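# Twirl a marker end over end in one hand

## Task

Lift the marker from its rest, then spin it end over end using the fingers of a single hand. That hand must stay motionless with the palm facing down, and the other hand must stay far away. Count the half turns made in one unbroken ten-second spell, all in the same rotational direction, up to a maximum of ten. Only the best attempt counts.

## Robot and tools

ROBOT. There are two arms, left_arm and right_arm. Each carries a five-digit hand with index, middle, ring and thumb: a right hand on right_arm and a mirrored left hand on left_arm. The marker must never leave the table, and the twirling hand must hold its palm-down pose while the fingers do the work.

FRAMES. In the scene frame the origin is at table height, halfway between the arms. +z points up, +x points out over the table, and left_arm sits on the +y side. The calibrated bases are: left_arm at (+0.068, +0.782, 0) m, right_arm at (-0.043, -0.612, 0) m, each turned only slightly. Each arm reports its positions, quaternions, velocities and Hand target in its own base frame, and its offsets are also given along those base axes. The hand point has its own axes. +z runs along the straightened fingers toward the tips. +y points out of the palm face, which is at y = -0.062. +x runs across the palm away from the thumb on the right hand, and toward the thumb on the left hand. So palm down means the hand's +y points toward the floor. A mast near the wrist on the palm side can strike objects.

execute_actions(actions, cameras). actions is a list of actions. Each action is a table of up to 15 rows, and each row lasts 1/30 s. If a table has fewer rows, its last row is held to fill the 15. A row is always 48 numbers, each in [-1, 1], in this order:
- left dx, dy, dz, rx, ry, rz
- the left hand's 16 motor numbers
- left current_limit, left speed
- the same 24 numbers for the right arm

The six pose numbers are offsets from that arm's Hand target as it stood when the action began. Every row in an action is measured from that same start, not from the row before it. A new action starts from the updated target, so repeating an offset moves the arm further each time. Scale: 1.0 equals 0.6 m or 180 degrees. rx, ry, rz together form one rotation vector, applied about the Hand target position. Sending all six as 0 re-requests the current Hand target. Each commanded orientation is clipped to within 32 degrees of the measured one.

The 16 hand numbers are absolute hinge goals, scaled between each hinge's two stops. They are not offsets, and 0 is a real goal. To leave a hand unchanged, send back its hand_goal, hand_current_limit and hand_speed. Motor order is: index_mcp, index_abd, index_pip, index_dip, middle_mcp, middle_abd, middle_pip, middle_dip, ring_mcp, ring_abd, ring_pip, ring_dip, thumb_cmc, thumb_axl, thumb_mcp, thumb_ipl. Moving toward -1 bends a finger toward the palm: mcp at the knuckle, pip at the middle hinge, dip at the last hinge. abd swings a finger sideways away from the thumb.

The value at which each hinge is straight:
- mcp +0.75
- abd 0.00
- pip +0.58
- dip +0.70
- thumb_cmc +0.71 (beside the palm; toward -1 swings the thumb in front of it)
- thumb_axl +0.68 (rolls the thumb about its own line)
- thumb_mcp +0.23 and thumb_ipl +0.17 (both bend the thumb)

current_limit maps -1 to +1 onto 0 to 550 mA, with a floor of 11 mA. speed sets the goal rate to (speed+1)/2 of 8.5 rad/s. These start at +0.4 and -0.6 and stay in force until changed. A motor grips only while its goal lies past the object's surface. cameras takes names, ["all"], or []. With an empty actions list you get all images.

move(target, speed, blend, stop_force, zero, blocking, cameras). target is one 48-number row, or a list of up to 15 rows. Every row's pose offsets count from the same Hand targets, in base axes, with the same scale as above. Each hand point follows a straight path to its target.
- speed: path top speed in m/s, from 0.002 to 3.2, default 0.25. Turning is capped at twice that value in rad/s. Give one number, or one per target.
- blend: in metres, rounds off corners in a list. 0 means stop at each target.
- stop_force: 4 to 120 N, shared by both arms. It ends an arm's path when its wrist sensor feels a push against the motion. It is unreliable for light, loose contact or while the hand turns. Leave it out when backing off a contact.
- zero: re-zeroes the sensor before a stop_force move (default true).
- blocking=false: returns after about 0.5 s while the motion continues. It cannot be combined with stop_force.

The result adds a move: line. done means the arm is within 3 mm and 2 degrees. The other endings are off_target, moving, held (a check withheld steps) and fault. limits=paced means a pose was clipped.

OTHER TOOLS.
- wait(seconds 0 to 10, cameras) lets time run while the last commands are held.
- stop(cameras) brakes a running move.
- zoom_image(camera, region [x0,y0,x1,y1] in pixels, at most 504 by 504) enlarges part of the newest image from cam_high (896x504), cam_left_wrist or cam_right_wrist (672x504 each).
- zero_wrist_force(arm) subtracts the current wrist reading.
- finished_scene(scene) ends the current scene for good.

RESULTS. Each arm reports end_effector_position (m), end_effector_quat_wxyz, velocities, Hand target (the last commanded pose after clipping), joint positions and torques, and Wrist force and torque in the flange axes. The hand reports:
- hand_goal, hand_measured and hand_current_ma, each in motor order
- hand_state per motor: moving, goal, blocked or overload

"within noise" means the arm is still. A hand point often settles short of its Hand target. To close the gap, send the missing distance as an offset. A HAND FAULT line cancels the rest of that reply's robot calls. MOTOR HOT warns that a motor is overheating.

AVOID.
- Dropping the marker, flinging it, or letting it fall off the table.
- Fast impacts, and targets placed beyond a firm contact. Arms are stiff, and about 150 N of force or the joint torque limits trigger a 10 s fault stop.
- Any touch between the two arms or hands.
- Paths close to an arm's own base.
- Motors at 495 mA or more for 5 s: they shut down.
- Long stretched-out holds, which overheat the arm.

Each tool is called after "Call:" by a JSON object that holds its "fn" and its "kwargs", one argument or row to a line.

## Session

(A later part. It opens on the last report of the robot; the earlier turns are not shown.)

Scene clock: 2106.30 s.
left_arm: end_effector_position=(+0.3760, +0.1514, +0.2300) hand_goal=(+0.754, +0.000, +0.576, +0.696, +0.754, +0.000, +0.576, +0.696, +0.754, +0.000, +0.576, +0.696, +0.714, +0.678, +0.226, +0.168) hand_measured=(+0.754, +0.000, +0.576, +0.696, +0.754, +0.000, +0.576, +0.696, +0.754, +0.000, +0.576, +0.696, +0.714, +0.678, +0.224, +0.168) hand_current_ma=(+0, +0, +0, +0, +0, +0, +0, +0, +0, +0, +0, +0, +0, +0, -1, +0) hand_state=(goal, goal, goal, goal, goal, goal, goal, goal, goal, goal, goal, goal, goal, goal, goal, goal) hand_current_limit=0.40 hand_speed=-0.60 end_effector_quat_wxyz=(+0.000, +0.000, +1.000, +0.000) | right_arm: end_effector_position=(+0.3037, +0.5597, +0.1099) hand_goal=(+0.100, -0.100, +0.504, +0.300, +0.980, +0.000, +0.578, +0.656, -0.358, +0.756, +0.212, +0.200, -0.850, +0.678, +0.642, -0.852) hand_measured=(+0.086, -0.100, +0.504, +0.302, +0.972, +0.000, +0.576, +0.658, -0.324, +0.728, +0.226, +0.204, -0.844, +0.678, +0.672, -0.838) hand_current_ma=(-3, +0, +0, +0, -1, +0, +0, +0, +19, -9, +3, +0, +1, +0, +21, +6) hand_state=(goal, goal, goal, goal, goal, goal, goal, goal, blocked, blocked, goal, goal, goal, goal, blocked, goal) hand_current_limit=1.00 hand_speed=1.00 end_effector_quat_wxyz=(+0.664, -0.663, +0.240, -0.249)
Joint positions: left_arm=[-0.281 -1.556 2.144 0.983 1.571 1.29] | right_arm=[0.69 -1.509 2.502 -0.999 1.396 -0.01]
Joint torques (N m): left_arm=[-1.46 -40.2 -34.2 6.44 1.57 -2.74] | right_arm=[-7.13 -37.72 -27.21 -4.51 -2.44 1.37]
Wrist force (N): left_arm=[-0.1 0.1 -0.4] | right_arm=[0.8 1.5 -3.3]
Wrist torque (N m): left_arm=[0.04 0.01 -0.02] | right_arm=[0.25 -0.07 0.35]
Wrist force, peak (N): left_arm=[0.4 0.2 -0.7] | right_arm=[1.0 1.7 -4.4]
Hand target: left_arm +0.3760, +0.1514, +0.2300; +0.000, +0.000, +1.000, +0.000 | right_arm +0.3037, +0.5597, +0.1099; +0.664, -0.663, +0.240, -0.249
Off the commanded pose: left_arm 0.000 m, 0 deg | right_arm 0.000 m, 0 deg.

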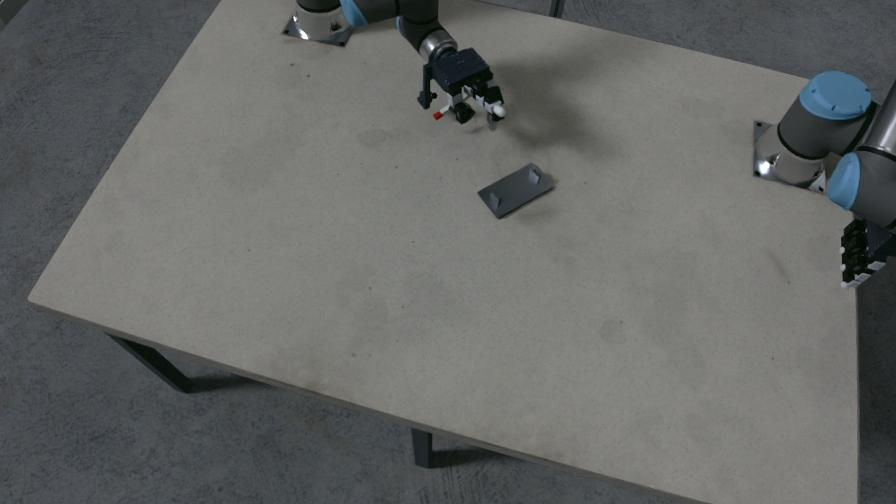

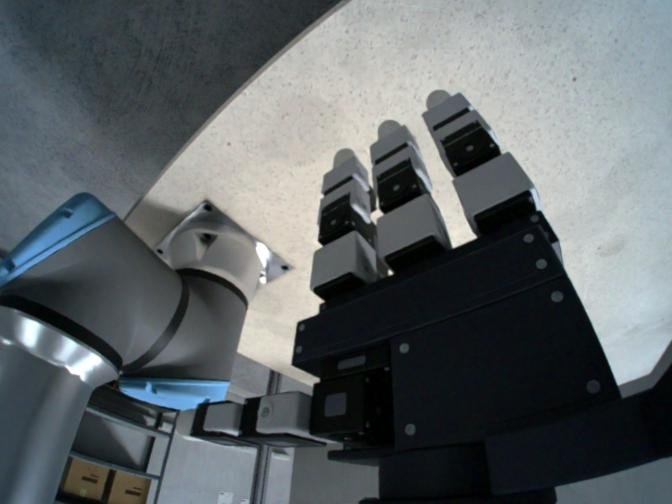

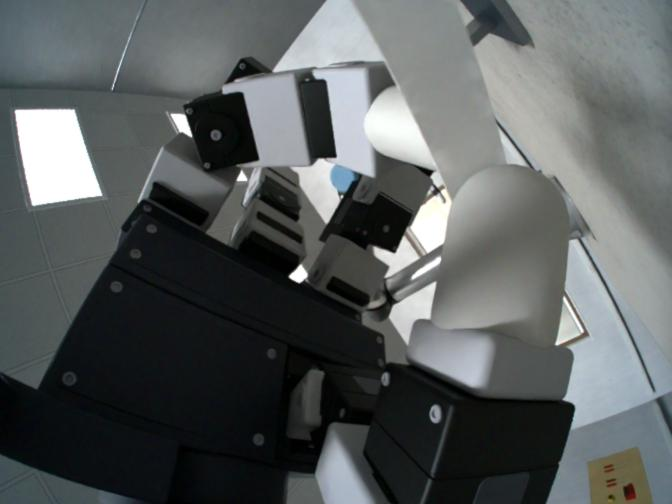

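Call:
{"fn": "execute_actions", "kwargs": {
  "actions": [
    [[0,0,0,0,0,0,0.754,0,0.576,0.696,0.754,0,0.576,0.696,0.754,0,0.576,0.696,0.714,0.678,0.226,0.168,0.4,-0.6,0,0,0,0,0,0,0.7,0,0.285,-1,0.98,0,0.577,0.656,-0.359,0.756,0.212,0.2,-0.85,0.677,0.642,-0.853,0.4,0.4],[0,0,0,0,0,0,0.754,0,0.576,0.696,0.754,0,0.576,0.696,0.754,0,0.576,0.696,0.714,0.678,0.226,0.168,0.4,-0.6,0,0,0,0,0,0,0.7,0,0.285,-1,0.98,0,0.577,0.656,-0.359,0.756,0.212,0.2,-0.85,0.677,0.642,-0.853,0.4,0.4],[0,0,0,0,0,0,0.754,0,0.576,0.696,0.754,0,0.576,0.696,0.754,0,0.576,0.696,0.714,0.678,0.226,0.168,0.4,-0.6,0,0,0,0,0,0,0.7,0,0.285,-1,0.98,0,0.577,0.656,-0.359,0.756,0.212,0.2,-0.85,0.677,0.642,-0.853,0.4,0.4],[0,0,0,0,0,0,0.754,0,0.576,0.696,0.754,0,0.576,0.696,0.754,0,0.576,0.696,0.714,0.678,0.226,0.168,0.4,-0.6,0,0,0,0,0,0,0.7,0,0.285,-1,0.98,0,0.577,0.656,-0.359,0.756,0.212,0.2,-0.85,0.677,0.642,-0.853,0.4,0.4],[0,0,0,0,0,0,0.754,0,0.576,0.696,0.754,0,0.576,0.696,0.754,0,0.576,0.696,0.714,0.678,0.226,0.168,0.4,-0.6,0,0,0,0,0,0,0.7,0,0.285,-1,0.98,0,0.577,0.656,-0.359,0.756,0.212,0.2,-0.85,0.677,0.642,-0.853,0.4,0.4],[0,0,0,0,0,0,0.754,0,0.576,0.696,0.754,0,0.576,0.696,0.754,0,0.576,0.696,0.714,0.678,0.226,0.168,0.4,-0.6,0,0,0,0,0,0,0.7,0,0.285,-1,0.98,0,0.577,0.656,-0.359,0.756,0.212,0.2,-0.85,0.677,0.642,-0.853,0.4,0.4],[0,0,0,0,0,0,0.754,0,0.576,0.696,0.754,0,0.576,0.696,0.754,0,0.576,0.696,0.714,0.678,0.226,0.168,0.4,-0.6,0,0,0,0,0,0,0.25,-0.1,0.285,-1,0.98,0,0.577,0.656,-0.359,0.756,0.212,0.2,-0.85,0.677,0.642,-0.853,0.4,0.3],[0,0,0,0,0,0,0.754,0,0.576,0.696,0.754,0,0.576,0.696,0.754,0,0.576,0.696,0.714,0.678,0.226,0.168,0.4,-0.6,0,0,0,0,0,0,0.25,-0.1,0.285,-1,0.98,0,0.577,0.656,-0.359,0.756,0.212,0.2,-0.85,0.677,0.642,-0.853,0.4,0.3],[0,0,0,0,0,0,0.754,0,0.576,0.696,0.754,0,0.576,0.696,0.754,0,0.576,0.696,0.714,0.678,0.226,0.168,0.4,-0.6,0,0,0,0,0,0,0.25,-0.1,0.285,-1,0.98,0,0.577,0.656,-0.359,0.756,0.212,0.2,-0.85,0.677,0.642,-0.853,0.4,0.3],[0,0,0,0,0,0,0.754,0,0.576,0.696,0.754,0,0.576,0.696,0.754,0,0.576,0.696,0.714,0.678,0.226,0.168,0.4,-0.6,0,0,0,0,0,0,0.25,-0.1,0.285,-1,0.98,0,0.577,0.656,-0.359,0.756,0.212,0.2,-0.85,0.677,0.642,-0.853,0.4,0.3],[0,0,0,0,0,0,0.754,0,0.576,0.696,0.754,0,0.576,0.696,0.754,0,0.576,0.696,0.714,0.678,0.226,0.168,0.4,-0.6,0,0,0,0,0,0,0.25,-0.245,0.285,-1,0.98,0,0.577,0.656,-0.359,0.756,0.212,0.2,-0.85,0.677,0.642,-0.853,0.4,0.3]],
    [[0,0,0,0,0,0,0.754,0,0.576,0.696,0.754,0,0.576,0.696,0.754,0,0.576,0.696,0.714,0.678,0.226,0.168,0.4,-0.6,0,0,0,0,0,0,-0.44,-0.245,0.285,-1,0.98,0,0.577,0.656,-0.359,0.756,0.212,0.2,-0.85,0.677,0.642,-0.853,0.4,-0.2],[0,0,0,0,0,0,0.754,0,0.576,0.696,0.754,0,0.576,0.696,0.754,0,0.576,0.696,0.714,0.678,0.226,0.168,0.4,-0.6,0,0,0,0,0,0,-0.44,-0.245,0.285,-1,0.98,0,0.577,0.656,-0.359,0.756,0.212,0.2,-0.85,0.677,0.642,-0.853,0.4,-0.2],[0,0,0,0,0,0,0.754,0,0.576,0.696,0.754,0,0.576,0.696,0.754,0,0.576,0.696,0.714,0.678,0.226,0.168,0.4,-0.6,0,0,0,0,0,0,-0.44,-0.245,0.285,-1,0.98,0,0.577,0.656,-0.359,0.756,0.212,0.2,-0.85,0.677,0.642,-0.853,0.4,-0.2],[0,0,0,0,0,0,0.754,0,0.576,0.696,0.754,0,0.576,0.696,0.754,0,0.576,0.696,0.714,0.678,0.226,0.168,0.4,-0.6,0,0,0,0,0,0,-0.44,-0.245,0.285,-1,0.98,0,0.577,0.656,-0.359,0.756,0.212,0.2,-0.85,0.677,0.642,-0.853,0.4,-0.2],[0,0,0,0,0,0,0.754,0,0.576,0.696,0.754,0,0.576,0.696,0.754,0,0.576,0.696,0.714,0.678,0.226,0.168,0.4,-0.6,0,0,0,0,0,0,-0.44,-0.245,0.285,-1,0.98,0,0.577,0.656,-0.359,0.756,0.212,0.2,-0.85,0.677,0.642,-0.853,0.4,-0.2],[0,0,0,0,0,0,0.754,0,0.576,0.696,0.754,0,0.576,0.696,0.754,0,0.576,0.696,0.714,0.678,0.226,0.168,0.4,-0.6,0,0,0,0,0,0,-0.44,-0.245,0.285,-1,0.98,0,0.577,0.656,-0.359,0.756,0.212,0.2,-0.85,0.677,0.642,-0.853,0.4,-0.2],[0,0,0,0,0,0,0.754,0,0.576,0.696,0.754,0,0.576,0.696,0.754,0,0.576,0.696,0.714,0.678,0.226,0.168,0.4,-0.6,0,0,0,0,0,0,-0.44,-0.245,0.285,-1,0.98,0,0.577,0.656,-0.359,0.756,0.212,0.2,-0.85,0.677,0.642,-0.853,0.4,-0.2],[0,0,0,0,0,0,0.754,0,0.576,0.696,0.754,0,0.576,0.696,0.754,0,0.576,0.696,0.714,0.678,0.226,0.168,0.4,-0.6,0,0,0,0,0,0,-0.44,-0.245,0.285,-1,0.98,0,0.577,0.656,-0.359,0.756,0.212,0.2,-0.85,0.677,0.642,-0.853,0.4,-0.2],[0,0,0,0,0,0,0.754,0,0.576,0.696,0.754,0,0.576,0.696,0.754,0,0.576,0.696,0.714,0.678,0.226,0.168,0.4,-0.6,0,0,0,0,0,0,-0.44,-0.245,0.285,-1,0.98,0,0.577,0.656,-0.359,0.756,0.212,0.2,-0.85,0.677,0.642,-0.853,0.4,-0.2],[0,0,0,0,0,0,0.754,0,0.576,0.696,0.754,0,0.576,0.696,0.754,0,0.576,0.696,0.714,0.678,0.226,0.168,0.4,-0.6,0,0,0,0,0,0,-0.467,-0.245,0.285,-0.917,0.98,0,0.577,0.656,-0.359,0.756,0.212,0.2,-0.85,0.677,0.642,-0.853,0.4,-0.3],[0,0,0,0,0,0,0.754,0,0.576,0.696,0.754,0,0.576,0.696,0.754,0,0.576,0.696,0.714,0.678,0.226,0.168,0.4,-0.6,0,0,0,0,0,0,-0.467,-0.245,0.285,-0.917,0.98,0,0.577,0.656,-0.359,0.756,0.212,0.2,-0.85,0.677,0.642,-0.853,0.4,-0.3],[0,0,0,0,0,0,0.754,0,0.576,0.696,0.754,0,0.576,0.696,0.754,0,0.576,0.696,0.714,0.678,0.226,0.168,0.4,-0.6,0,0,0,0,0,0,-0.504,-0.078,0.504,-0.807,0.98,0,0.577,0.656,-0.359,0.756,0.212,0.2,-0.85,0.677,0.642,-0.853,0.4,-0.3]],
    [[0,0,0,0,0,0,0.754,0,0.576,0.696,0.754,0,0.576,0.696,0.754,0,0.576,0.696,0.714,0.678,0.226,0.168,0.4,-0.6,0,0,0,0,0,0,-0.504,-0.078,0.504,-0.807,0.98,0,0.577,0.656,-0.359,0.756,0.212,0.2,-0.85,0.677,0.642,-0.853,0.4,-0.3],[0,0,0,0,0,0,0.754,0,0.576,0.696,0.754,0,0.576,0.696,0.754,0,0.576,0.696,0.714,0.678,0.226,0.168,0.4,-0.6,0,0,0,0,0,0,-0.504,-0.078,0.504,-0.807,0.98,0,0.577,0.656,-0.359,0.756,0.212,0.2,-0.85,0.677,0.642,-0.853,0.4,-0.3],[0,0,0,0,0,0,0.754,0,0.576,0.696,0.754,0,0.576,0.696,0.754,0,0.576,0.696,0.714,0.678,0.226,0.168,0.4,-0.6,0,0,0,0,0,0,-0.487,-0.045,0.504,-0.485,0.98,0,0.577,0.656,-0.359,0.756,0.212,0.2,-0.85,0.677,0.642,-0.853,0.4,-0.3]]
  ],
  "cameras": ["cam_right_wrist"]
}}

Scene clock: 2236.23 s.
left_arm: end_effector_position=(+0.3760, +0.1514, +0.2300) hand_goal=(+0.754, +0.000, +0.576, +0.696, +0.754, +0.000, +0.576, +0.696, +0.754, +0.000, +0.576, +0.696, +0.714, +0.678, +0.226, +0.168) hand_measured=(+0.754, +0.000, +0.576, +0.696, +0.754, +0.000, +0.576, +0.696, +0.754, +0.000, +0.576, +0.696, +0.714, +0.678, +0.224, +0.168) hand_current_ma=(+0, +0, +0, +0, +0, +0, +0, +0, +0, +0, +0, +0, +0, +0, -1, +0) hand_state=(goal, goal, goal, goal, goal, goal, goal, goal, goal, goal, goal, goal, goal, goal, goal, goal) hand_current_limit=0.40 hand_speed=-0.60 end_effector_quat_wxyz=(+0.000, +0.000, +1.000, +0.000) | right_arm: end_effector_position=(+0.3037, +0.5597, +0.1099) hand_goal=(-0.486, -0.044, +0.504, -0.484, +0.980, +0.000, +0.578, +0.656, -0.358, +0.756, +0.212, +0.200, -0.850, +0.678, +0.642, -0.852) hand_measured=(-0.490, -0.048, +0.502, -0.486, +0.972, +0.000, +0.576, +0.658, -0.324, +0.734, +0.226, +0.204, -0.844, +0.678, +0.672, -0.838) hand_current_ma=(+0, +0, +0, +0, -1, +0, +0, +0, +19, -6, +3, +0, +1, +0, +21, +6) hand_state=(goal, goal, goal, goal, goal, goal, goal, goal, blocked, blocked, goal, goal, goal, goal, blocked, goal) hand_current_limit=0.40 hand_speed=-0.30 end_effector_quat_wxyz=(+0.664, -0.663, +0.240, -0.249)
Joint positions: left_arm=[-0.281 -1.556 2.144 0.983 1.571 1.29] | right_arm=[0.69 -1.509 2.502 -0.999 1.396 -0.01]
Joint torques (N m): left_arm=[-1.65 -40.86 -33.59 6.43 1.92 -2.48] | right_arm=[-5.55 -37.59 -26.2 -5.06 -2.48 1.73]
Wrist force (N): left_arm=[-0.1 -0.1 -0.5] | right_arm=[0.8 1.6 -3.6]
Wrist torque (N m): left_arm=[0.02 0.01 -0.01] | right_arm=[0.33 -0.08 0.35]
Wrist force, peak (N): left_arm=[0.0 -0.2 -0.8] | right_arm=[0.7 1.9 -3.6]
Hand target: left_arm +0.3760, +0.1514, +0.2300; +0.000, +0.000, +1.000, +0.000 | right_arm +0.3037, +0.5597, +0.1099; +0.664, -0.663, +0.240, -0.249
Off the commanded pose: left_arm 0.000 m, 0 deg | right_arm 0.000 m, 0 deg.
Images, in order (width x height): cam_right_wrist 672x504.

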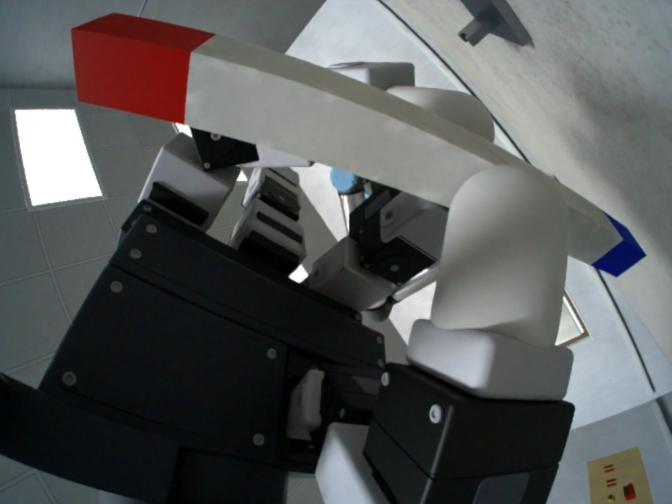

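Call:
{"fn": "execute_actions", "kwargs": {
  "actions": [
    [[0,0,0,0,0,0,0.754,0,0.576,0.696,0.754,0,0.576,0.696,0.754,0,0.576,0.696,0.714,0.678,0.226,0.168,0.4,-0.6,0,0,0,0,0,0,0.1,-0.1,0.504,0.3,0.98,0,0.577,0.656,-0.36,0.756,0.212,0.2,-0.85,0.677,0.641,-0.853,0.6,0],[0,0,0,0,0,0,0.754,0,0.576,0.696,0.754,0,0.576,0.696,0.754,0,0.576,0.696,0.714,0.678,0.226,0.168,0.4,-0.6,0,0,0,0,0,0,0.1,-0.1,0.504,0.3,0.98,0,0.577,0.656,-0.36,0.756,0.212,0.2,-0.85,0.677,0.641,-0.853,0.6,0]],
    [[0,0,0,0,0,0,0.754,0,0.576,0.696,0.754,0,0.576,0.696,0.754,0,0.576,0.696,0.714,0.678,0.226,0.168,0.4,-0.6,0,0,0,0,0,0,0.1,-0.1,0.504,0.3,0.98,0,0.577,0.656,-0.36,0.756,0.212,0.2,-0.85,0.677,0.641,-0.853,1,1],[0,0,0,0,0,0,0.754,0,0.576,0.696,0.754,0,0.576,0.696,0.754,0,0.576,0.696,0.714,0.678,0.226,0.168,0.4,-0.6,0,0,0,0,0,0,0.1,-0.1,0.504,0.3,0.98,0,0.577,0.656,-0.36,0.756,0.212,0.2,-0.85,0.677,0.641,-0.853,1,1],[0,0,0,0,0,0,0.754,0,0.576,0.696,0.754,0,0.576,0.696,0.754,0,0.576,0.696,0.714,0.678,0.226,0.168,0.4,-0.6,0,0,0,0,0,0,0.1,-0.1,0.504,0.3,0.98,0,0.577,0.656,-0.36,0.756,0.212,0.2,-0.85,0.677,0.641,-0.853,1,1],[0,0,0,0,0,0,0.754,0,0.576,0.696,0.754,0,0.576,0.696,0.754,0,0.576,0.696,0.714,0.678,0.226,0.168,0.4,-0.6,0,0,0,0,0,0,0.1,-0.1,0.504,0.3,0.98,0,0.577,0.656,-0.36,0.756,0.212,0.2,-0.85,0.677,0.641,-0.853,1,1],[0,0,0,0,0,0,0.754,0,0.576,0.696,0.754,0,0.576,0.696,0.754,0,0.576,0.696,0.714,0.678,0.226,0.168,0.4,-0.6,0,0,0,0,0,0,0.2,-0.045,0.504,-0.95,0.98,0,0.577,0.656,-0.36,0.756,0.212,0.2,-0.85,0.677,0.641,-0.853,0.6,0.9],[0,0,0,0,0,0,0.754,0,0.576,0.696,0.754,0,0.576,0.696,0.754,0,0.576,0.696,0.714,0.678,0.226,0.168,0.4,-0.6,0,0,0,0,0,0,0.2,-0.045,0.504,-0.95,0.98,0,0.577,0.656,-0.36,0.756,0.212,0.2,-0.85,0.677,0.641,-0.853,0.6,0.9],[0,0,0,0,0,0,0.754,0,0.576,0.696,0.754,0,0.576,0.696,0.754,0,0.576,0.696,0.714,0.678,0.226,0.168,0.4,-0.6,0,0,0,0,0,0,0.2,-0.045,0.504,-0.95,0.98,0,0.577,0.656,-0.36,0.756,0.212,0.2,-0.85,0.677,0.641,-0.853,0.6,0.9],[0,0,0,0,0,0,0.754,0,0.576,0.696,0.754,0,0.576,0.696,0.754,0,0.576,0.696,0.714,0.678,0.226,0.168,0.4,-0.6,0,0,0,0,0,0,0.2,-0.045,0.504,-0.95,0.98,0,0.577,0.656,-0.36,0.756,0.212,0.2,-0.85,0.677,0.641,-0.853,0.6,0.9],[0,0,0,0,0,0,0.754,0,0.576,0.696,0.754,0,0.576,0.696,0.754,0,0.576,0.696,0.714,0.678,0.226,0.168,0.4,-0.6,0,0,0,0,0,0,0.2,-0.045,0.504,-0.95,0.98,0,0.577,0.656,-0.36,0.756,0.212,0.2,-0.85,0.677,0.641,-0.853,0.6,0.9],[0,0,0,0,0,0,0.754,0,0.576,0.696,0.754,0,0.576,0.696,0.754,0,0.576,0.696,0.714,0.678,0.226,0.168,0.4,-0.6,0,0,0,0,0,0,-0.487,-0.045,0.504,-0.95,0.98,0,0.577,0.656,-0.36,0.756,0.212,0.2,-0.85,0.677,0.641,-0.853,0.6,0.2]],
    [[0,0,0,0,0,0,0.754,0,0.576,0.696,0.754,0,0.576,0.696,0.754,0,0.576,0.696,0.714,0.678,0.226,0.168,0.4,-0.6,0,0,0,0,0,0,-0.487,-0.045,0.504,-0.485,0.98,0,0.577,0.656,-0.36,0.756,0.212,0.2,-0.85,0.677,0.641,-0.853,0.6,0],[0,0,0,0,0,0,0.754,0,0.576,0.696,0.754,0,0.576,0.696,0.754,0,0.576,0.696,0.714,0.678,0.226,0.168,0.4,-0.6,0,0,0,0,0,0,-0.487,-0.045,0.504,-0.485,0.98,0,0.577,0.656,-0.36,0.756,0.212,0.2,-0.85,0.677,0.641,-0.853,0.6,0],[0,0,0,0,0,0,0.754,0,0.576,0.696,0.754,0,0.576,0.696,0.754,0,0.576,0.696,0.714,0.678,0.226,0.168,0.4,-0.6,0,0,0,0,0,0,-0.487,-0.045,0.504,-0.485,0.98,0,0.577,0.656,-0.36,0.756,0.212,0.2,-0.85,0.677,0.641,-0.853,0.6,0],[0,0,0,0,0,0,0.754,0,0.576,0.696,0.754,0,0.576,0.696,0.754,0,0.576,0.696,0.714,0.678,0.226,0.168,0.4,-0.6,0,0,0,0,0,0,-0.487,-0.045,0.504,-0.485,0.98,0,0.577,0.656,-0.36,0.756,0.212,0.2,-0.85,0.677,0.641,-0.853,0.6,0],[0,0,0,0,0,0,0.754,0,0.576,0.696,0.754,0,0.576,0.696,0.754,0,0.576,0.696,0.714,0.678,0.226,0.168,0.4,-0.6,0,0,0,0,0,0,-0.5,-0.07,0.504,-0.26,0.98,0,0.577,0.656,-0.36,0.756,0.212,0.2,-0.85,0.677,0.641,-0.853,1,1],[0,0,0,0,0,0,0.754,0,0.576,0.696,0.754,0,0.576,0.696,0.754,0,0.576,0.696,0.714,0.678,0.226,0.168,0.4,-0.6,0,0,0,0,0,0,-0.53,-0.125,0.504,-0.035,0.98,0,0.577,0.656,-0.36,0.756,0.212,0.2,-0.85,0.677,0.641,-0.853,1,1],[0,0,0,0,0,0,0.754,0,0.576,0.696,0.754,0,0.576,0.696,0.754,0,0.576,0.696,0.714,0.678,0.226,0.168,0.4,-0.6,0,0,0,0,0,0,-0.56,-0.27,0.504,0.16,0.98,0,0.577,0.656,-0.36,0.756,0.212,0.2,-0.85,0.677,0.641,-0.853,1,1],[0,0,0,0,0,0,0.754,0,0.576,0.696,0.754,0,0.576,0.696,0.754,0,0.576,0.696,0.714,0.678,0.226,0.168,0.4,-0.6,0,0,0,0,0,0,-0.6,-0.42,0.504,0.36,0.98,0,0.577,0.656,-0.36,0.756,0.212,0.2,-0.85,0.677,0.641,-0.853,1,1],[0,0,0,0,0,0,0.754,0,0.576,0.696,0.754,0,0.576,0.696,0.754,0,0.576,0.696,0.714,0.678,0.226,0.168,0.4,-0.6,0,0,0,0,0,0,-0.62,-0.48,0.504,0.42,0.98,0,0.577,0.656,-0.36,0.756,0.212,0.2,-0.85,0.677,0.641,-0.853,1,1],[0,0,0,0,0,0,0.754,0,0.576,0.696,0.754,0,0.576,0.696,0.754,0,0.576,0.696,0.714,0.678,0.226,0.168,0.4,-0.6,0,0,0,0,0,0,0.1,-0.1,0.504,0.3,0.98,0,0.577,0.656,-0.36,0.756,0.212,0.2,-0.85,0.677,0.641,-0.853,1,1]]
  ],
  "cameras": ["cam_right_wrist"]
}}

Scene clock: 2296.07 s.
left_arm: end_effector_position=(+0.3760, +0.1514, +0.2300) hand_goal=(+0.754, +0.000, +0.576, +0.696, +0.754, +0.000, +0.576, +0.696, +0.754, +0.000, +0.576, +0.696, +0.714, +0.678, +0.226, +0.168) hand_measured=(+0.754, +0.000, +0.576, +0.696, +0.754, +0.000, +0.576, +0.696, +0.754, +0.000, +0.576, +0.696, +0.714, +0.678, +0.224, +0.168) hand_current_ma=(+0, +0, +0, +0, +0, +0, +0, +0, +0, +0, +0, +0, +0, +0, -1, +0) hand_state=(goal, goal, goal, goal, goal, goal, goal, goal, goal, goal, goal, goal, goal, goal, goal, goal) hand_current_limit=0.40 hand_speed=-0.60 end_effector_quat_wxyz=(+0.000, +0.000, +1.000, +0.000) | right_arm: end_effector_position=(+0.3037, +0.5597, +0.1099) hand_goal=(+0.100, -0.100, +0.504, +0.300, +0.980, +0.000, +0.578, +0.656, -0.360, +0.756, +0.212, +0.200, -0.850, +0.678, +0.642, -0.852) hand_measured=(+0.086, -0.100, +0.502, +0.302, +0.972, +0.000, +0.576, +0.658, -0.324, +0.732, +0.226, +0.204, -0.844, +0.678, +0.670, -0.838) hand_current_ma=(-3, +0, +0, +0, -1, +0, +0, +0, +22, -6, +3, +0, +1, +0, +21, +5) hand_state=(goal, goal, goal, goal, goal, goal, goal, goal, blocked, blocked, goal, goal, goal, goal, blocked, goal) hand_current_limit=1.00 hand_speed=1.00 end_effector_quat_wxyz=(+0.664, -0.663, +0.240, -0.249)
Joint positions: left_arm=[-0.281 -1.556 2.144 0.983 1.571 1.29] | right_arm=[0.69 -1.509 2.502 -0.999 1.396 -0.01]
Joint torques (N m): left_arm=[-2.3 -41.06 -33.14 6.3 1.63 -2.52] | right_arm=[-3.83 -37.98 -25.85 -4.66 -2.56 2.16]
Wrist force (N): left_arm=[-0.3 -0.1 -0.5] | right_arm=[0.5 1.7 -3.4]
Wrist torque (N m): left_arm=[0.03 0.04 -0.03] | right_arm=[0.30 -0.05 0.33]
Wrist force, peak (N): left_arm=[-0.1 0.0 -0.7] | right_arm=[1.2 1.7 -4.0]
Hand target: left_arm +0.3760, +0.1514, +0.2300; +0.000, +0.000, +1.000, +0.000 | right_arm +0.3037, +0.5597, +0.1099; +0.664, -0.663, +0.240, -0.249
Off the commanded pose: left_arm 0.000 m, 0 deg | right_arm 0.000 m, 0 deg.
Images, in order (width x height): cam_right_wrist 672x504.

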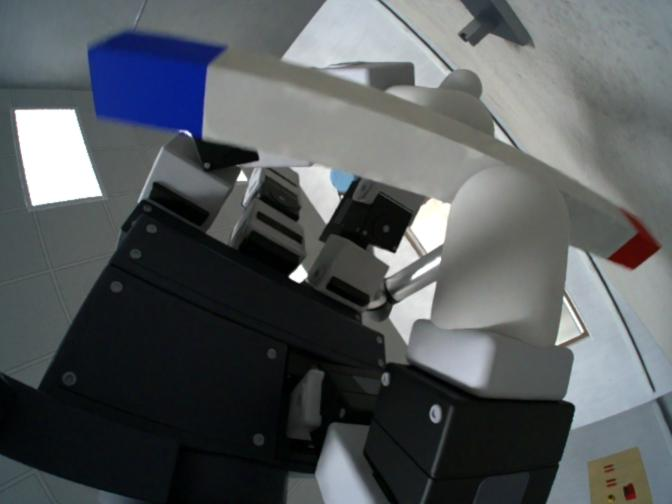

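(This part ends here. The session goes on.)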